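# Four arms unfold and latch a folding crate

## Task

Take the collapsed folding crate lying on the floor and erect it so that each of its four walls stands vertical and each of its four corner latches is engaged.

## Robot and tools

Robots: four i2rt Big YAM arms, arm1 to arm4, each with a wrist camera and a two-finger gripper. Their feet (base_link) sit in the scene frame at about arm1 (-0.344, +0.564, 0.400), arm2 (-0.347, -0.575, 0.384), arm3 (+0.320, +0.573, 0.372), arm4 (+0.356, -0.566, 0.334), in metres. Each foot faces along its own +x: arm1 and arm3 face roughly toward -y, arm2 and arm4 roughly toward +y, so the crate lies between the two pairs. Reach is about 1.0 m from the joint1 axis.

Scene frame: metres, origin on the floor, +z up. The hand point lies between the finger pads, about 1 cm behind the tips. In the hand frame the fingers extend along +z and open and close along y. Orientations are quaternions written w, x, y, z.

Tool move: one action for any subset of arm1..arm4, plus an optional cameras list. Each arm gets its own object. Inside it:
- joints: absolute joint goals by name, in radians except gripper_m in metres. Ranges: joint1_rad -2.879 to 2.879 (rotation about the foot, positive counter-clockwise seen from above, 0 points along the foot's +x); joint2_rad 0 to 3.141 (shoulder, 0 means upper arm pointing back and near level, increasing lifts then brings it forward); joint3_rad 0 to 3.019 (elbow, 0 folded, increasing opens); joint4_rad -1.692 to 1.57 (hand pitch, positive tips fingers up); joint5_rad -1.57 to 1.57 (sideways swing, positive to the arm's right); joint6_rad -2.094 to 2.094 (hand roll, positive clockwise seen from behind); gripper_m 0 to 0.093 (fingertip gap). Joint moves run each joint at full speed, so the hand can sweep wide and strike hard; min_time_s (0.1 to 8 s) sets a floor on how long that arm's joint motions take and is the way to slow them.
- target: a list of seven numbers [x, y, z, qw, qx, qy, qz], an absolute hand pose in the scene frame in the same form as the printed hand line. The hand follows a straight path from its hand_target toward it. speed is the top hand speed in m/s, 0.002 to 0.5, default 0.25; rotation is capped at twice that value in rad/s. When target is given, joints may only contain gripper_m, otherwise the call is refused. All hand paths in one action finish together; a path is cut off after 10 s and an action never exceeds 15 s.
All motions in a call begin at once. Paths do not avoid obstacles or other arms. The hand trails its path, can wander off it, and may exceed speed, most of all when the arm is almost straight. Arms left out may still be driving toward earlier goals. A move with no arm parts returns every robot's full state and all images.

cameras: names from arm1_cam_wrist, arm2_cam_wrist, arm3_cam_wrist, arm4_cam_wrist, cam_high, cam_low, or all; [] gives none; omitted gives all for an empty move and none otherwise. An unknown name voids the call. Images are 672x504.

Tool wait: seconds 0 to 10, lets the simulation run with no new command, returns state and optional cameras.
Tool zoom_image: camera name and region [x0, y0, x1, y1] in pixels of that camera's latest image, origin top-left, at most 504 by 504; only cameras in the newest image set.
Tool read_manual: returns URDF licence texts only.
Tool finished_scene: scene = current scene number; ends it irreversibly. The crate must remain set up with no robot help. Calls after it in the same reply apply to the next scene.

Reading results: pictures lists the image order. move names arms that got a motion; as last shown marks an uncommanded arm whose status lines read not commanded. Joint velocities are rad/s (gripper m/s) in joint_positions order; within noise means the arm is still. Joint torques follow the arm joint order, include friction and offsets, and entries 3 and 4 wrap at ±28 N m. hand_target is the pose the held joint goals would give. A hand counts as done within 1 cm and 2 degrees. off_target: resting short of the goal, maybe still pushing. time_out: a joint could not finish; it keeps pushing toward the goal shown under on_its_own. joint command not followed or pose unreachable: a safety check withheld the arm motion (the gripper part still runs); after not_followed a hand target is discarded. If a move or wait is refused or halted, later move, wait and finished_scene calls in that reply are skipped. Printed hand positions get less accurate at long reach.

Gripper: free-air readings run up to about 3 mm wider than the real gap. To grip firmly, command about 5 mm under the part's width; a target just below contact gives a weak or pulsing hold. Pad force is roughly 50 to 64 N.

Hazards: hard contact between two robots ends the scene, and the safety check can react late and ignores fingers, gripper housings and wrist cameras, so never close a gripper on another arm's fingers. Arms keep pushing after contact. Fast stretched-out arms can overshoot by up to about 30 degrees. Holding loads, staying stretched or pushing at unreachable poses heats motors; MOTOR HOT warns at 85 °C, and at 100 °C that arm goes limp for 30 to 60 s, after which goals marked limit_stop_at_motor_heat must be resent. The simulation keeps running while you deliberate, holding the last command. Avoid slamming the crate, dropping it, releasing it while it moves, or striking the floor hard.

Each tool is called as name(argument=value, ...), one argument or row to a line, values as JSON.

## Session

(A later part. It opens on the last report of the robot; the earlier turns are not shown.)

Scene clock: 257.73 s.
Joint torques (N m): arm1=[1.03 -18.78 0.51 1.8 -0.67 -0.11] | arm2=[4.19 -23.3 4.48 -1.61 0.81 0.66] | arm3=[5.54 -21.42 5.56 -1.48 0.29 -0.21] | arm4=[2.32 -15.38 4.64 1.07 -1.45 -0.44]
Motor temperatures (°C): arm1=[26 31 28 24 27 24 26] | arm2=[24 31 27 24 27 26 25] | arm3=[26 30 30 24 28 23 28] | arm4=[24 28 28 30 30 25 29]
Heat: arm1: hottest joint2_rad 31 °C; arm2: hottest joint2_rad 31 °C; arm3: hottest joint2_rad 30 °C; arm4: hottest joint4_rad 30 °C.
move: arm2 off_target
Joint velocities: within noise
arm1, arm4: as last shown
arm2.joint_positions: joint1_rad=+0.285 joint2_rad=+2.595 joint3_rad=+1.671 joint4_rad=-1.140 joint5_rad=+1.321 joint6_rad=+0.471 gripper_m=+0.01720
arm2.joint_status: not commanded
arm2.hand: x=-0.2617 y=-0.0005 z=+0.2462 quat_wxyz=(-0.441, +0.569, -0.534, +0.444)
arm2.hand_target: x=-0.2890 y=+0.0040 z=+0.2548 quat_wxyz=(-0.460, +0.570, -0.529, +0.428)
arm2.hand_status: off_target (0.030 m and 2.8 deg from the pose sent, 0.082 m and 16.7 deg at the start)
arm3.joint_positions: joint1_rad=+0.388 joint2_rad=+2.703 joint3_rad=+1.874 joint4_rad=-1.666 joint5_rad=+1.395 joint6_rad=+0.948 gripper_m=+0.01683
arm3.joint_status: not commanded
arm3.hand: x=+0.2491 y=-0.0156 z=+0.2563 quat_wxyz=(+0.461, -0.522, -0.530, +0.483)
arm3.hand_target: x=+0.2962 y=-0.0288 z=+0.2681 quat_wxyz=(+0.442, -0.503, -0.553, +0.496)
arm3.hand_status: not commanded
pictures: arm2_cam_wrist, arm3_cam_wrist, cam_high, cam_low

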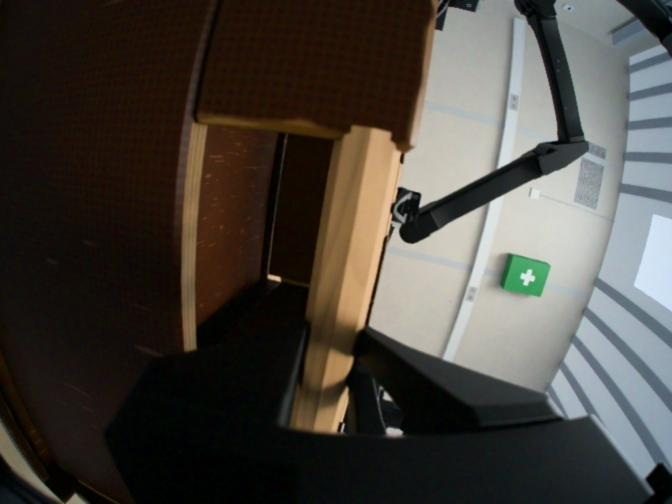

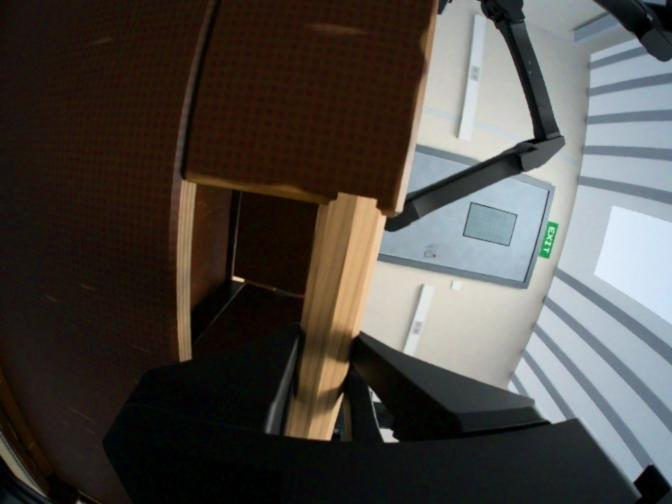

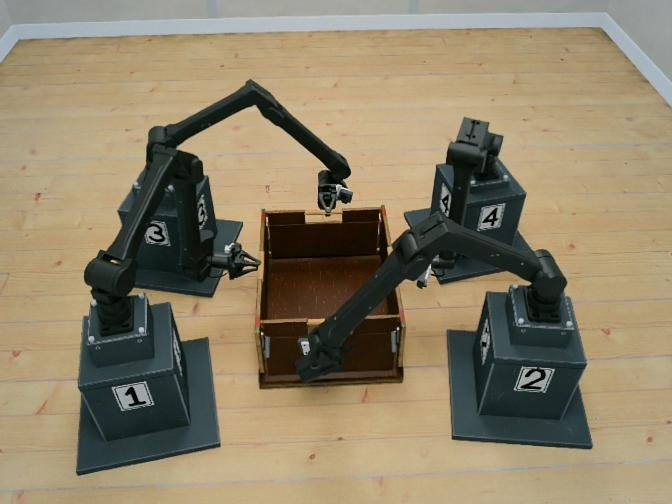

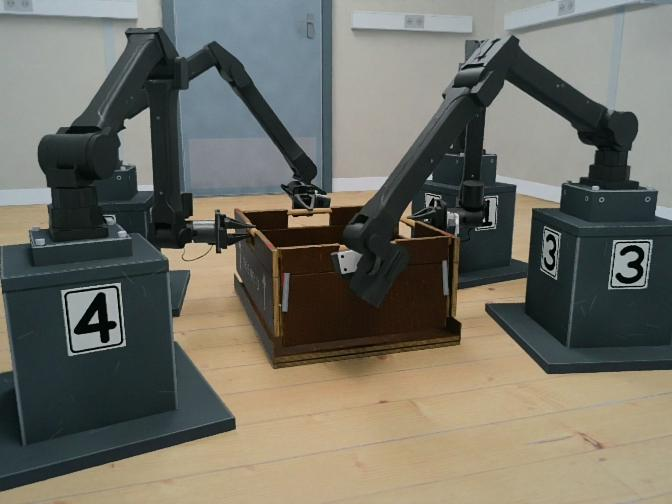

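move(
  arm2={"target": [-0.325, 0.003, 0.255, -0.4894, 0.5437, -0.5064, 0.4557], "speed": 0.1},
  cameras=["all"],
)

zoom_image(
  camera="cam_high",
  region=[230, 190, 440, 400],
)

zoom_image(
  camera="cam_low",
  region=[220, 170, 480, 380],
)

Scene clock: 266.23 s.
Joint torques (N m): arm1=[1.61 -19.08 0.72 1.96 -0.72 -0.17] | arm2=[4.37 -24.12 4.81 -1.87 -0.48 0.6] | arm3=[5.66 -21.25 5.55 -1.47 0.28 -0.19] | arm4=[2.37 -15.38 4.64 1.07 -1.45 -0.44]
Motor temperatures (°C): arm1=[26 31 28 24 27 24 26] | arm2=[24 31 26 25 28 26 26] | arm3=[26 31 30 24 28 23 28] | arm4=[24 28 28 30 30 25 29]
Heat: arm1: hottest joint2_rad 31 °C; arm2: hottest joint2_rad 31 °C; arm3: hottest joint2_rad 31 °C; arm4: hottest joint4_rad 30 °C.
move: arm2 off_target
Joint velocities: within noise
arm1, arm4: as last shown
arm1.hand_target: x=+0.0096 y=+0.2165 z=+0.2459 quat_wxyz=(+0.030, -0.032, -0.722, +0.691)
arm2.joint_positions: joint1_rad=+0.346 joint2_rad=+2.737 joint3_rad=+1.857 joint4_rad=-1.673 joint5_rad=+1.384 joint6_rad=+0.954 gripper_m=+0.01720
arm2.joint_status: not commanded
arm2.hand: x=-0.2939 y=+0.0002 z=+0.2481 quat_wxyz=(-0.478, +0.548, -0.501, +0.469)
arm2.hand_target: x=-0.3237 y=+0.0039 z=+0.2553 quat_wxyz=(-0.491, +0.549, -0.505, +0.450)
arm2.hand_status: off_target (0.032 m and 2.2 deg from the pose sent, 0.064 m and 7.1 deg at the start; a joint's target at an end of its range on 17 of 54 steps)
arm3.joint_positions: joint1_rad=+0.388 joint2_rad=+2.703 joint3_rad=+1.874 joint4_rad=-1.666 joint5_rad=+1.393 joint6_rad=+0.948 gripper_m=+0.01683
arm3.joint_status: not commanded
arm3.hand: x=+0.2491 y=-0.0154 z=+0.2562 quat_wxyz=(+0.461, -0.523, -0.530, +0.483)
arm3.hand_target: x=+0.2962 y=-0.0286 z=+0.2680 quat_wxyz=(+0.443, -0.503, -0.553, +0.496)
arm3.hand_status: not commanded
pictures: arm1_cam_wrist, arm2_cam_wrist, arm3_cam_wrist, arm4_cam_wrist, cam_high, cam_low

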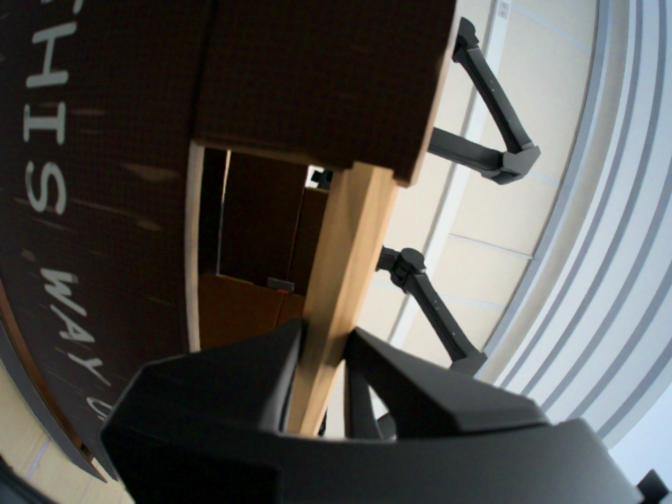

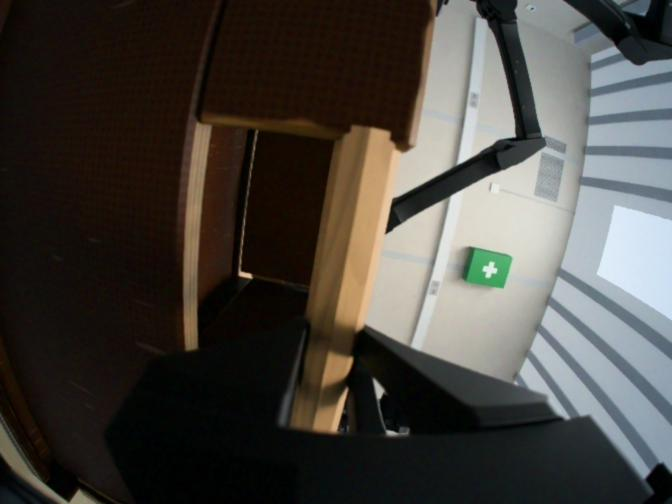

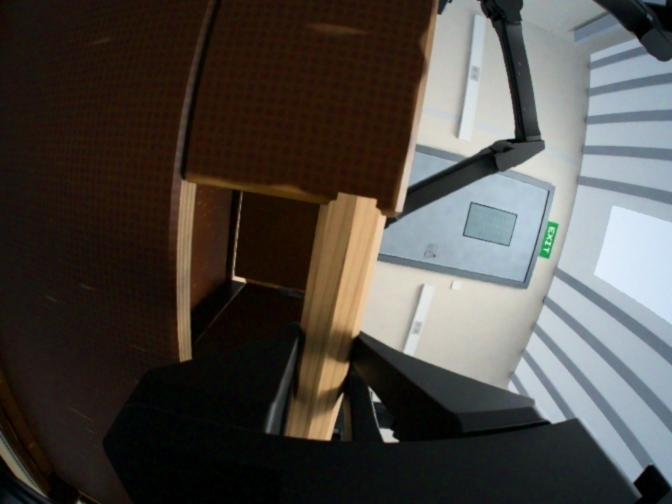

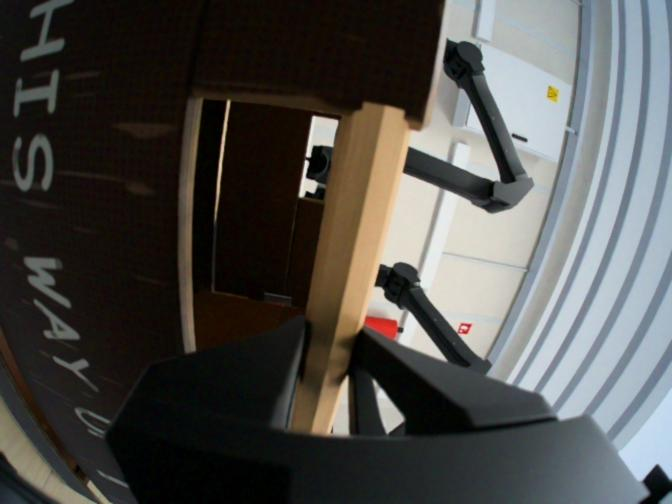

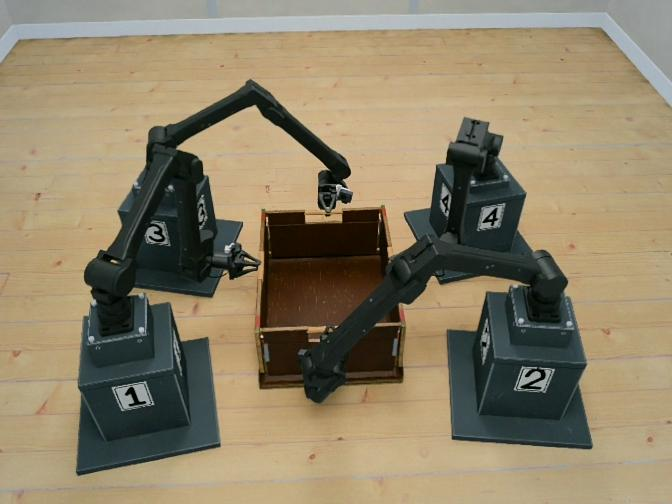

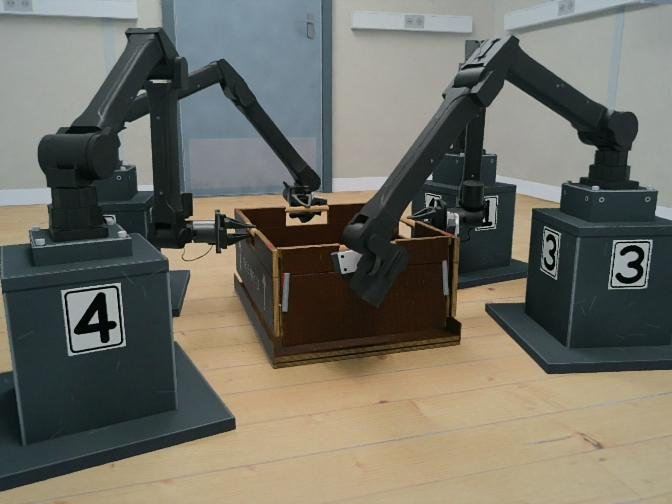

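Scaled by 2.400 from the camera's image (finer frame: 960x720).

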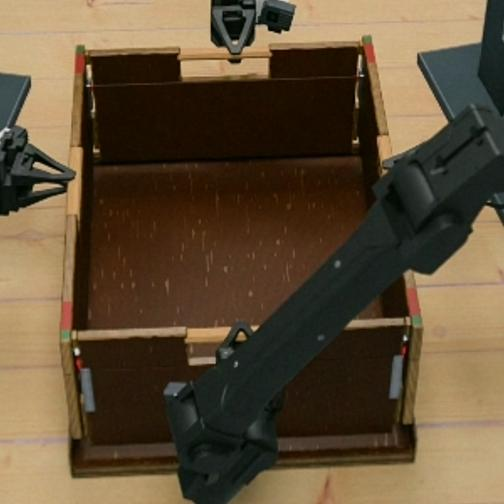

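Scaled by 1.938 from the camera's image (finer frame: 960x720).

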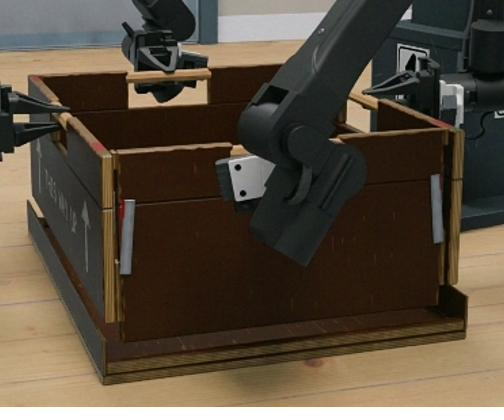

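zoom_image(
  camera="cam_high",
  region=[250, 300, 310, 360],
)

zoom_image(
  camera="cam_high",
  region=[370, 300, 430, 360],
)

zoom_image(
  camera="cam_high",
  region=[250, 195, 310, 255],
)

zoom_image(
  camera="cam_high",
  region=[355, 190, 415, 250],
)

Scaled by 8.400 from the camera's image (finer frame: 960x720).

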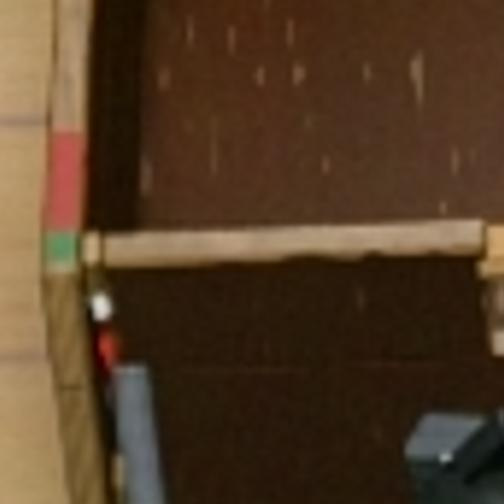

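Scaled by 8.400 from the camera's image (finer frame: 960x720).

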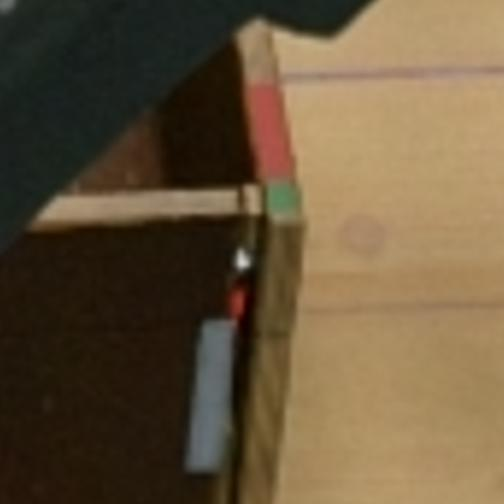

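Scaled by 8.400 from the camera's image (finer frame: 960x720).

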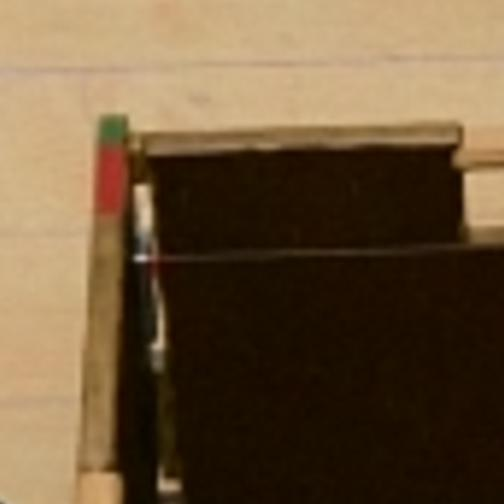

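Scaled by 8.400 from the camera's image (finer frame: 960x720).

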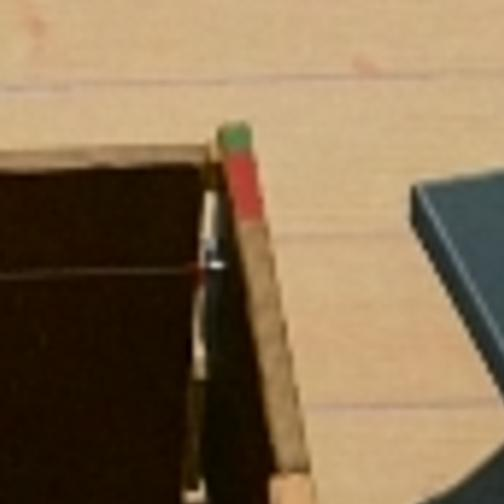

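zoom_image(
  camera="arm1_cam_wrist",
  region=[200, 140, 350, 310],
)

zoom_image(
  camera="arm4_cam_wrist",
  region=[200, 90, 350, 320],
)

zoom_image(
  camera="cam_low",
  region=[262, 235, 322, 305],
)

zoom_image(
  camera="cam_low",
  region=[415, 215, 475, 285],
)

Scaled by 2.965 from the camera's image (finer frame: 960x720).

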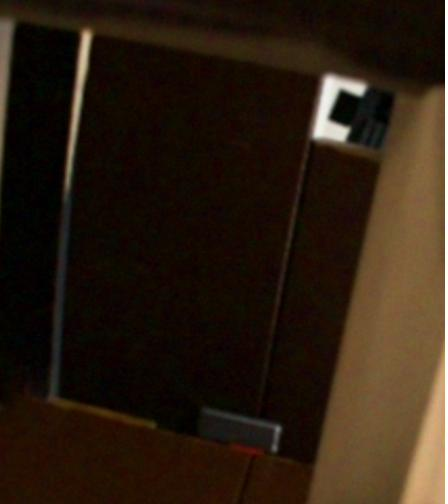

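Scaled by 2.191 from the camera's image (finer frame: 960x720).

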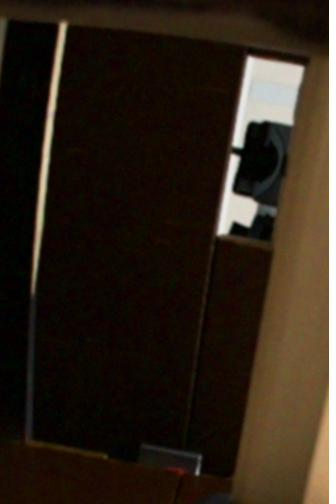

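Scaled by 7.200 from the camera's image (finer frame: 960x720).

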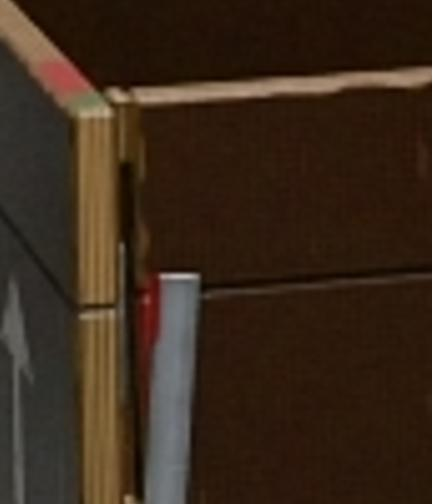

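Scaled by 7.200 from the camera's image (finer frame: 960x720).

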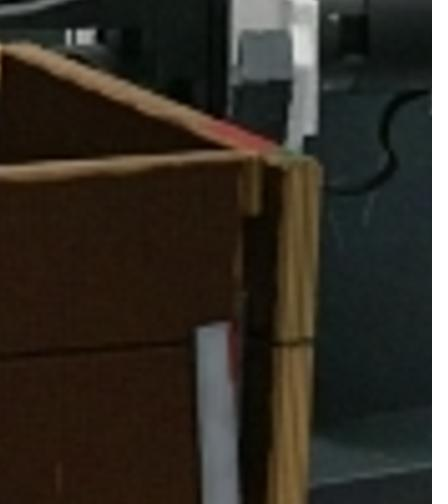

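move(
  arm3={"target": [0.328, -0.030, 0.266, -0.4832, 0.5004, 0.5167, -0.4990], "speed": 0.06},
  arm2={"target": [-0.343, 0.003, 0.253, -0.4894, 0.5437, -0.5064, 0.4557], "speed": 0.06},
  cameras=["arm1_cam_wrist", "arm4_cam_wrist", "cam_high", "cam_low"],
)

zoom_image(
  camera="cam_high",
  region=[250, 195, 310, 255],
)

zoom_image(
  camera="cam_high",
  region=[250, 300, 310, 360],
)

zoom_image(
  camera="cam_low",
  region=[220, 170, 480, 380],
)

Scene clock: 282.30 s.
Joint torques (N m): arm1=[1.85 -18.37 0.54 1.88 -0.65 -0.13] | arm2=[7 -24 4.96 -1.7 -1.1 0.56] | arm3=[8.41 -21.83 5.93 -1.47 -0.24 -0.22] | arm4=[2.37 -15.38 4.64 1.06 -1.45 -0.44]
Motor temperatures (°C): arm1=[26 31 28 24 27 24 26] | arm2=[24 30 26 25 28 26 26] | arm3=[26 31 30 24 27 23 28] | arm4=[24 28 28 30 30 25 29]
Heat: arm1: hottest joint2_rad 31 °C; arm2: hottest joint2_rad 30 °C; arm3: hottest joint2_rad 31 °C; arm4: hottest joint4_rad 30 °C.
move: arm2 off_target; arm3 off_target
Joint velocities: within noise
arm1, arm4: as last shown
arm2.joint_positions: joint1_rad=+0.346 joint2_rad=+2.737 joint3_rad=+1.864 joint4_rad=-1.676 joint5_rad=+1.370 joint6_rad=+0.954 gripper_m=+0.01720
arm2.joint_status: not commanded
arm2.hand: x=-0.2945 y=+0.0006 z=+0.2482 quat_wxyz=(-0.474, +0.546, -0.507, +0.469)
arm2.hand_target: x=-0.3410 y=+0.0027 z=+0.2528 quat_wxyz=(-0.488, +0.554, -0.507, +0.444)
arm2.hand_status: off_target (0.049 m and 2.3 deg from the pose sent, 0.049 m and 2.2 deg at the start; a joint's target at an end of its range on 34 of 42 steps)
arm3.joint_positions: joint1_rad=+0.401 joint2_rad=+2.700 joint3_rad=+1.874 joint4_rad=-1.666 joint5_rad=+1.381 joint6_rad=+0.949 gripper_m=+0.01683
arm3.joint_status: not commanded
arm3.hand: x=+0.2565 y=-0.0153 z=+0.2566 quat_wxyz=(+0.457, -0.525, -0.532, +0.482)
arm3.hand_target: x=+0.3245 y=-0.0277 z=+0.2673 quat_wxyz=(+0.430, -0.501, -0.562, +0.497)
arm3.hand_status: off_target (0.074 m and 4.8 deg from the pose sent, 0.081 m and 4.4 deg at the start; a joint's target at an end of its range on 41 of 41 steps)
arm4.hand_target: x=-0.0383 y=-0.1992 z=+0.2435 quat_wxyz=(-0.702, +0.712, +0.004, +0.011)

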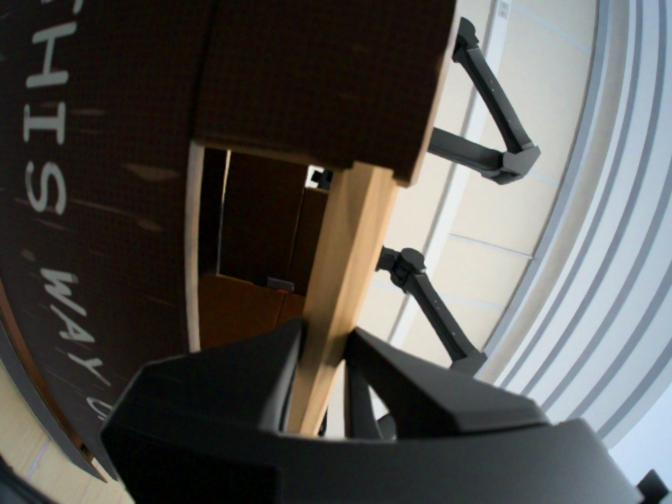

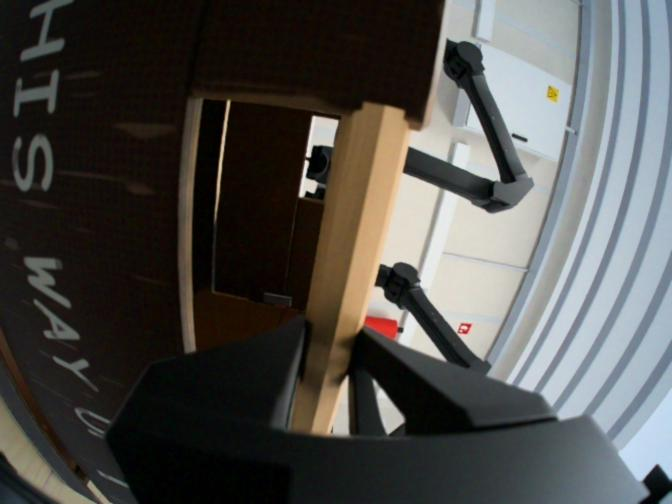

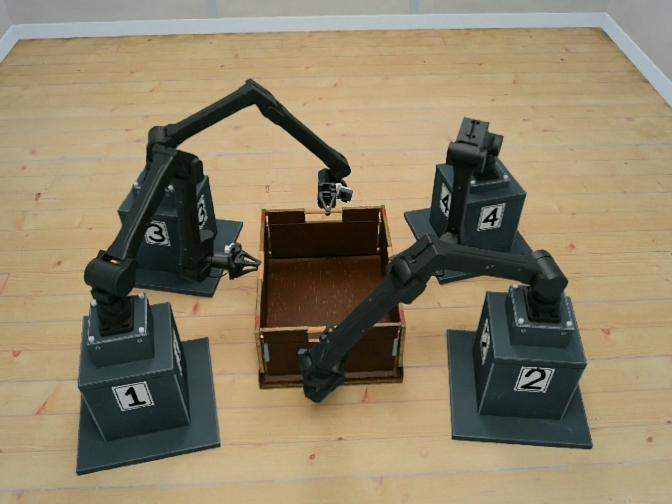

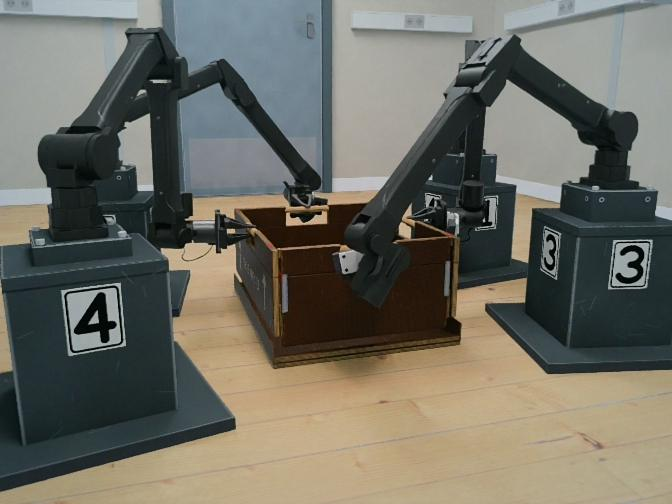

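Scaled by 8.400 from the camera's image (finer frame: 960x720).

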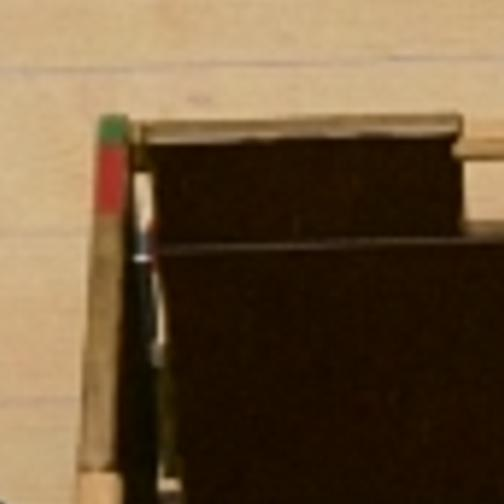

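Scaled by 8.400 from the camera's image (finer frame: 960x720).

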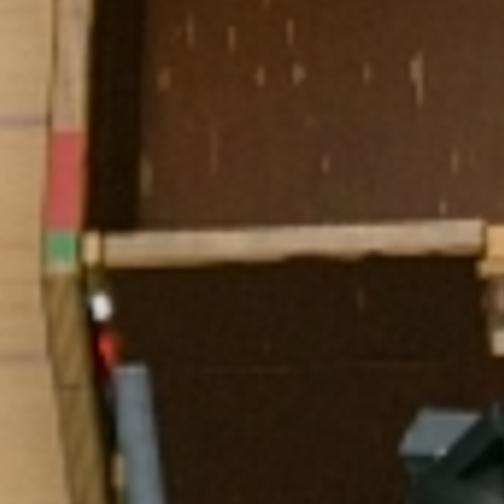

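Scaled by 1.938 from the camera's image (finer frame: 960x720).

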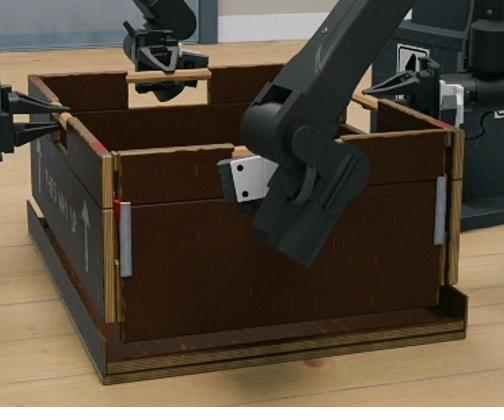

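zoom_image(
  camera="arm4_cam_wrist",
  region=[230, 260, 310, 320],
)

zoom_image(
  camera="arm1_cam_wrist",
  region=[230, 250, 310, 310],
)

zoom_image(
  camera="cam_low",
  region=[270, 260, 310, 300],
)

zoom_image(
  camera="cam_low",
  region=[430, 230, 470, 270],
)

Scaled by 6.300 from the camera's image (finer frame: 960x720).

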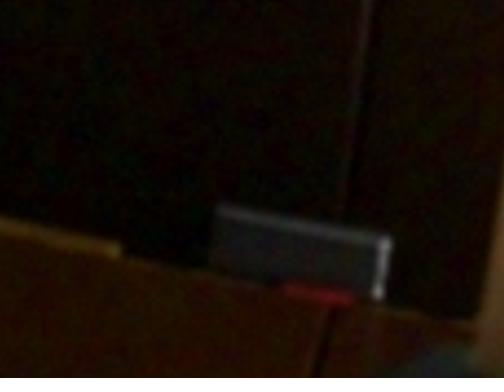

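Scaled by 6.300 from the camera's image (finer frame: 960x720).

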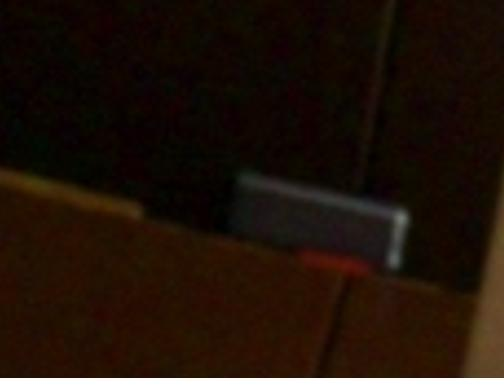

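Scaled by 12.600 from the camera's image (finer frame: 960x720).

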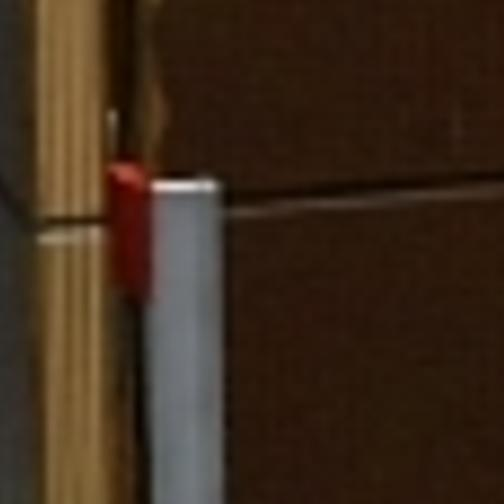

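Scaled by 12.600 from the camera's image (finer frame: 960x720).

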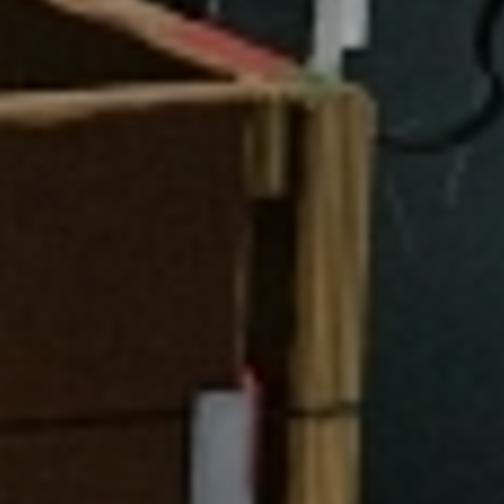

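zoom_image(
  camera="cam_high",
  region=[355, 190, 415, 250],
)

move(
  arm1={"target": [0.0096, 0.203, 0.2459, 0.030, -0.032, -0.722, 0.691], "speed": 0.1},
  arm4={"target": [-0.0383, -0.190, 0.2435, -0.702, 0.712, 0.004, 0.011], "speed": 0.1},
  cameras=["arm1_cam_wrist", "arm4_cam_wrist", "cam_high", "cam_low"],
)

zoom_image(
  camera="cam_low",
  region=[220, 170, 480, 380],
)

zoom_image(
  camera="cam_low",
  region=[430, 230, 470, 270],
)

zoom_image(
  camera="cam_high",
  region=[250, 300, 310, 360],
)

zoom_image(
  camera="cam_high",
  region=[370, 300, 430, 360],
)

Scaled by 8.400 from the camera's image (finer frame: 960x720).

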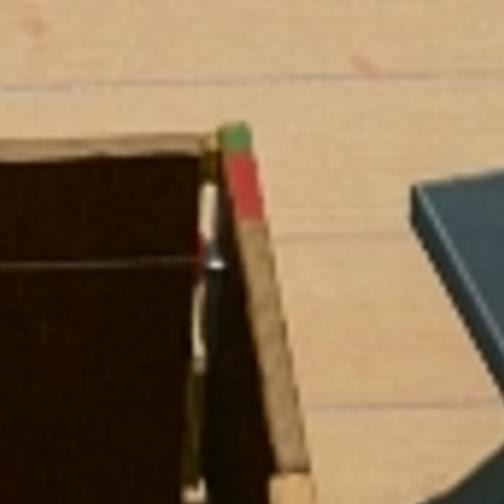

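Scene clock: 293.93 s.
Joint torques (N m): arm1=[-0.79 -19.19 1.48 1.4 -1.65 -0.24] | arm2=[6.89 -24.06 4.94 -1.74 -1.09 0.56] | arm3=[8.47 -21.25 5.78 -1.51 -0.27 -0.18] | arm4=[1.08 -15.68 5.09 0.54 -2.02 -0.41]
Motor temperatures (°C): arm1=[26 31 28 24 27 24 26] | arm2=[24 30 26 25 28 26 26] | arm3=[27 31 30 24 27 23 29] | arm4=[24 28 28 30 31 25 29]
Heat: arm1: hottest joint2_rad 31 °C; arm2: hottest joint2_rad 30 °C; arm3: hottest joint2_rad 31 °C; arm4: hottest joint5_rad 31 °C.
move: arm1 off_target; arm4 off_target
Joint velocities: within noise
arm1.joint_positions: joint1_rad=+0.927 joint2_rad=+2.671 joint3_rad=+0.936 joint4_rad=+1.568 joint5_rad=+1.234 joint6_rad=-1.394 gripper_m=+0.01692
arm1.joint_status: not commanded
arm1.hand: x=-0.0080 y=+0.2131 z=+0.2428 quat_wxyz=(+0.039, -0.051, -0.722, +0.689)
arm1.hand_target: x=+0.0097 y=+0.2035 z=+0.2471 quat_wxyz=(+0.030, -0.033, -0.722, +0.691)
arm1.hand_status: off_target (0.021 m and 2.4 deg from the pose sent, 0.022 m and 2.6 deg at the start)
arm2, arm3: as last shown
arm4.joint_positions: joint1_rad=+0.902 joint2_rad=+2.507 joint3_rad=+0.902 joint4_rad=+1.554 joint5_rad=+1.168 joint6_rad=-1.506 gripper_m=+0.01680
arm4.joint_status: not commanded
arm4.hand: x=-0.0171 y=-0.2019 z=+0.2455 quat_wxyz=(-0.700, +0.714, -0.027, +0.014)
arm4.hand_target: x=-0.0377 y=-0.1914 z=+0.2443 quat_wxyz=(-0.702, +0.712, +0.003, +0.011)
arm4.hand_status: off_target (0.024 m and 3.6 deg from the pose sent, 0.024 m and 3.6 deg at the start)

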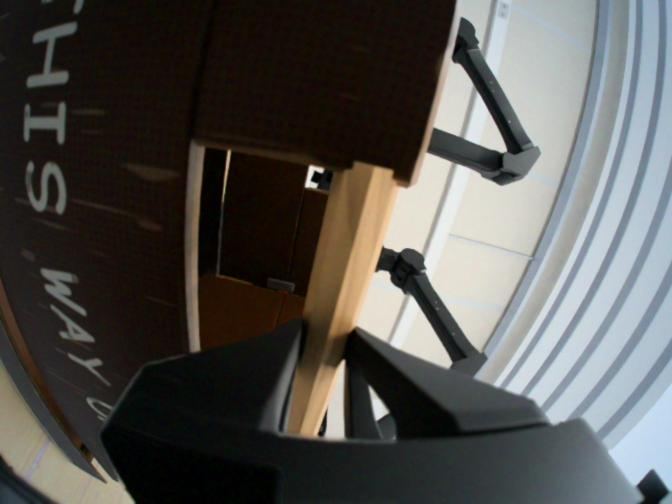

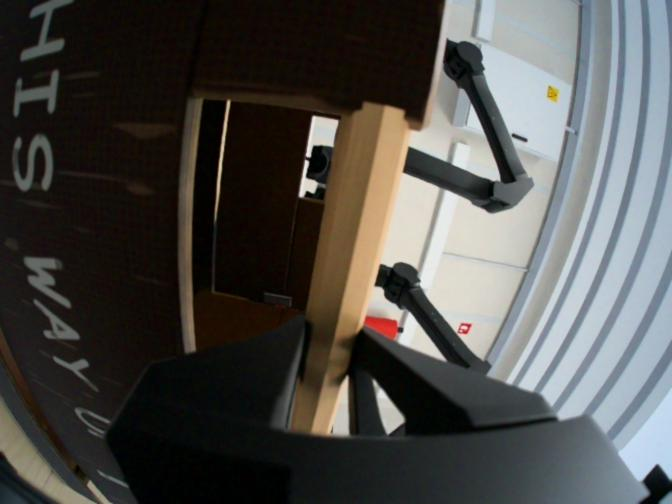

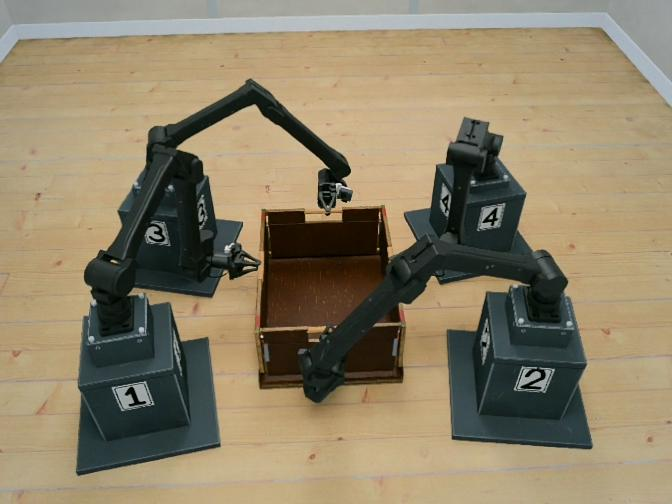

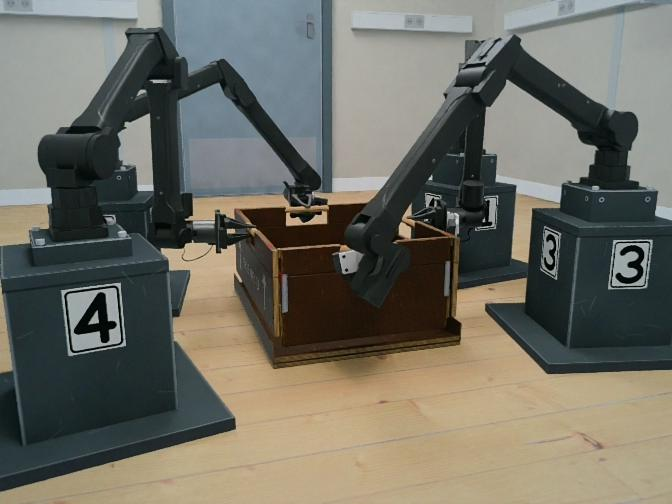

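Scaled by 1.938 from the camera's image (finer frame: 960x720).

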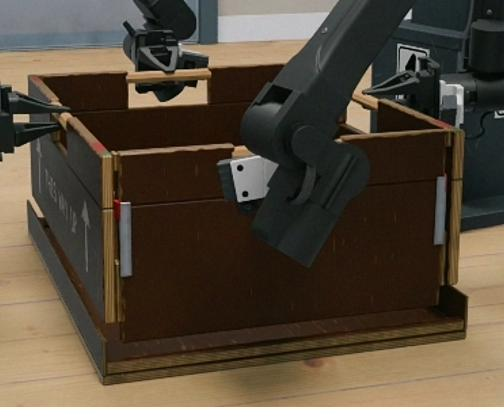

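Scaled by 12.600 from the camera's image (finer frame: 960x720).

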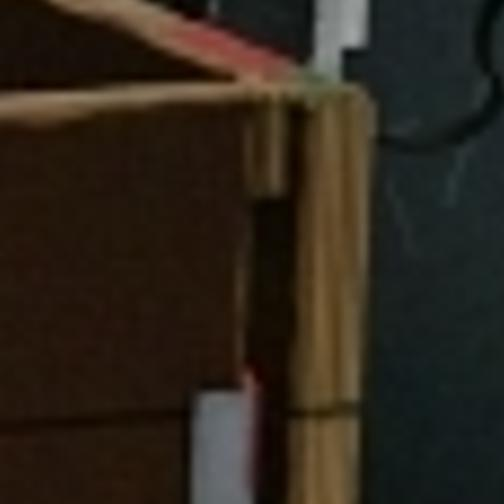

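Scaled by 8.400 from the camera's image (finer frame: 960x720).

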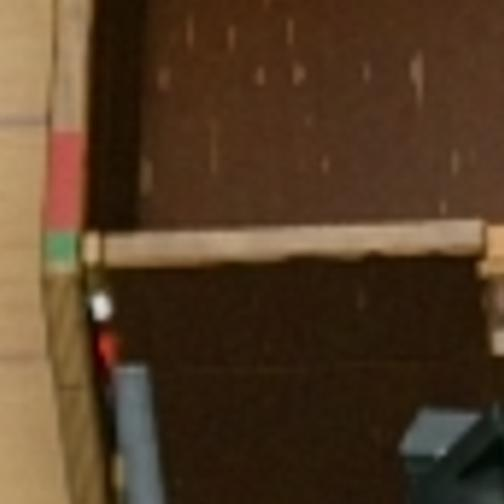

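Scaled by 8.400 from the camera's image (finer frame: 960x720).

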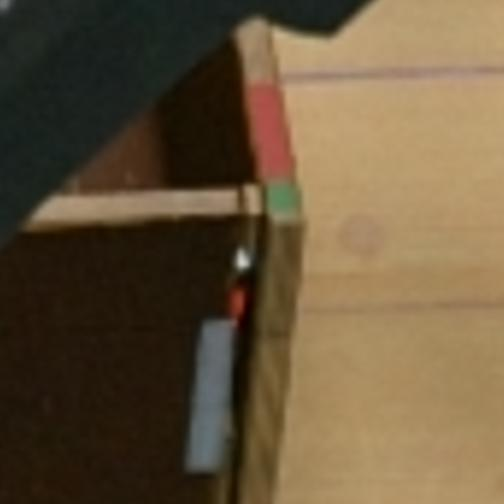

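move(
  arm2={"target": [-0.285, 0.004, 0.256, -0.4894, 0.5437, -0.5064, 0.4557], "speed": 0.1},
  arm3={"target": [0.245, -0.026, 0.262, -0.4832, 0.5004, 0.5167, -0.4990], "speed": 0.1},
  cameras=["arm1_cam_wrist", "arm4_cam_wrist", "cam_high", "cam_low"],
)

zoom_image(
  camera="cam_high",
  region=[250, 195, 310, 255],
)

zoom_image(
  camera="cam_high",
  region=[250, 300, 310, 360],
)

zoom_image(
  camera="arm1_cam_wrist",
  region=[230, 250, 310, 310],
)

zoom_image(
  camera="cam_low",
  region=[220, 170, 480, 380],
)

Scene clock: 298.33 s.
Joint torques (N m): arm1=[-0.73 -19.25 1.68 1.48 -1.59 -0.23] | arm2=[-0.85 -25 3.54 -0.06 0.2 0.12] | arm3=[-2.02 -20.25 4.9 -1.37 2.19 -0.09] | arm4=[1.08 -15.68 5.11 0.53 -2.02 -0.41]
Motor temperatures (°C): arm1=[26 31 28 24 27 24 26] | arm2=[24 30 26 25 28 26 26] | arm3=[27 30 30 24 27 23 29] | arm4=[24 28 28 30 31 25 29]
Heat: arm1: hottest joint2_rad 31 °C; arm2: hottest joint2_rad 30 °C; arm3: hottest joint2_rad 30 °C; arm4: hottest joint5_rad 31 °C.
move: arm2 off_target; arm3 off_target
Joint velocities: within noise
arm1, arm4: as last shown
arm2.joint_positions: joint1_rad=+0.346 joint2_rad=+2.714 joint3_rad=+1.814 joint4_rad=-1.576 joint5_rad=+1.409 joint6_rad=+0.873 gripper_m=+0.01720
arm2.joint_status: not commanded
arm2.hand: x=-0.2932 y=+0.0004 z=+0.2479 quat_wxyz=(-0.485, +0.555, -0.491, +0.464)
arm2.hand_target: x=-0.2894 y=+0.0034 z=+0.2556 quat_wxyz=(-0.489, +0.545, -0.506, +0.456)
arm2.hand_status: off_target (0.012 m and 2.4 deg from the pose sent, 0.013 m and 2.3 deg at the start)
arm3.joint_positions: joint1_rad=+0.397 joint2_rad=+2.700 joint3_rad=+1.874 joint4_rad=-1.667 joint5_rad=+1.392 joint6_rad=+0.954 gripper_m=+0.01683
arm3.joint_status: not commanded
arm3.hand: x=+0.2546 y=-0.0165 z=+0.2578 quat_wxyz=(+0.457, -0.523, -0.531, +0.486)
arm3.hand_target: x=+0.2473 y=-0.0246 z=+0.2611 quat_wxyz=(+0.463, -0.504, -0.536, +0.494)
arm3.hand_status: off_target (0.014 m and 4.5 deg from the pose sent, 0.017 m and 4.8 deg at the start; a joint's target at an end of its range on 49 of 50 steps)

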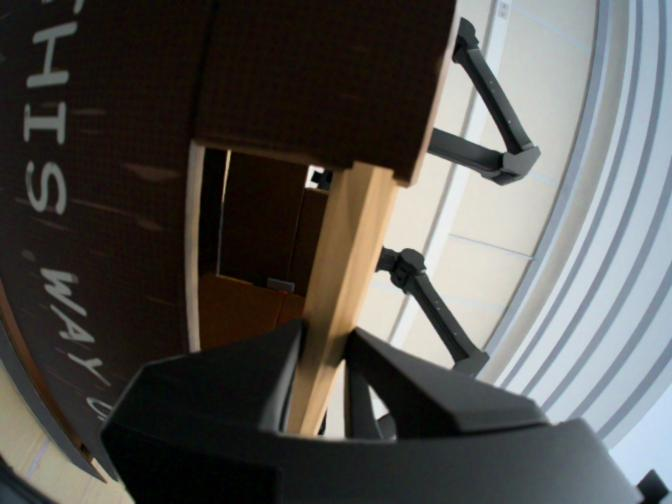

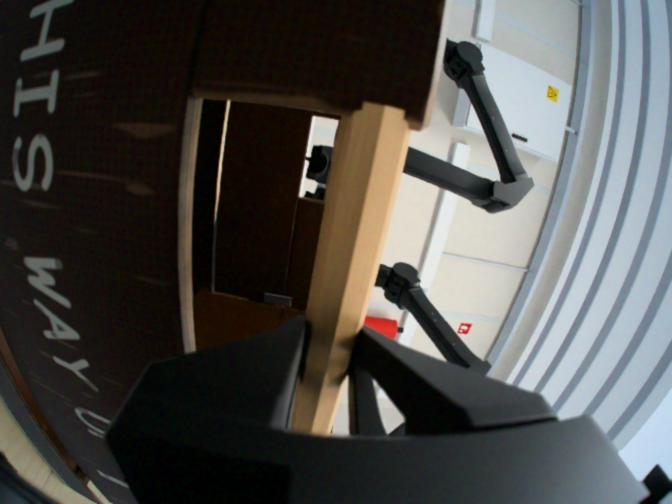

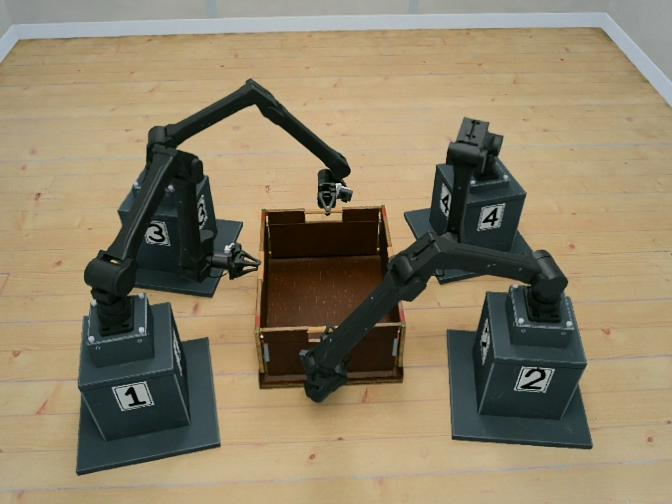

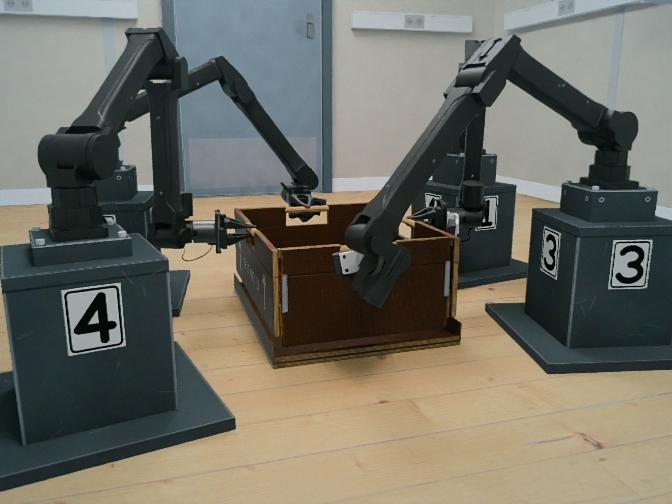

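Scaled by 8.400 from the camera's image (finer frame: 960x720).

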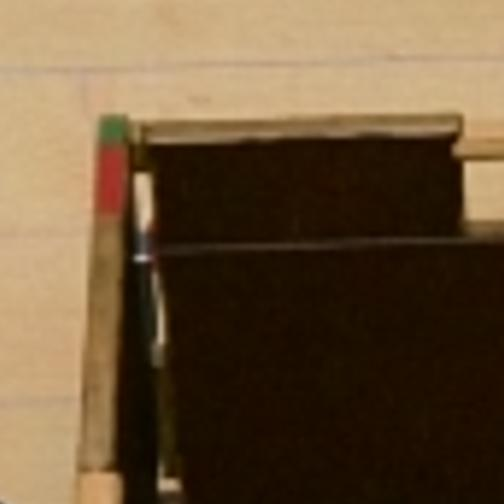

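Scaled by 8.400 from the camera's image (finer frame: 960x720).

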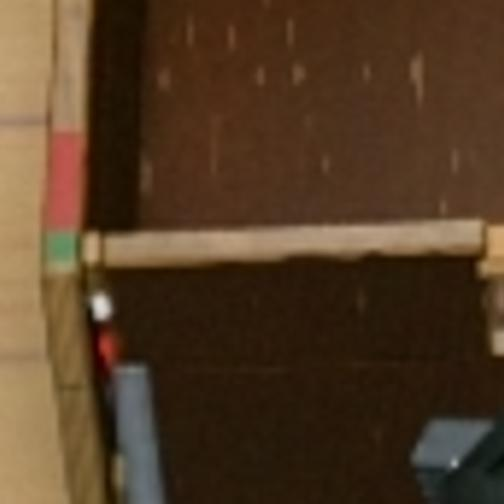

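Scaled by 6.300 from the camera's image (finer frame: 960x720).

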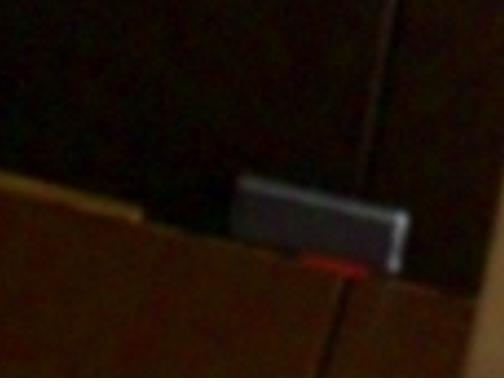

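Scaled by 1.938 from the camera's image (finer frame: 960x720).

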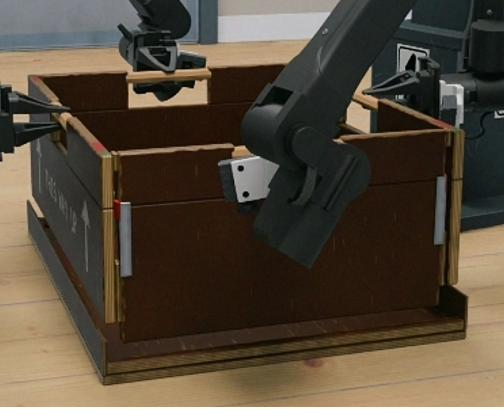

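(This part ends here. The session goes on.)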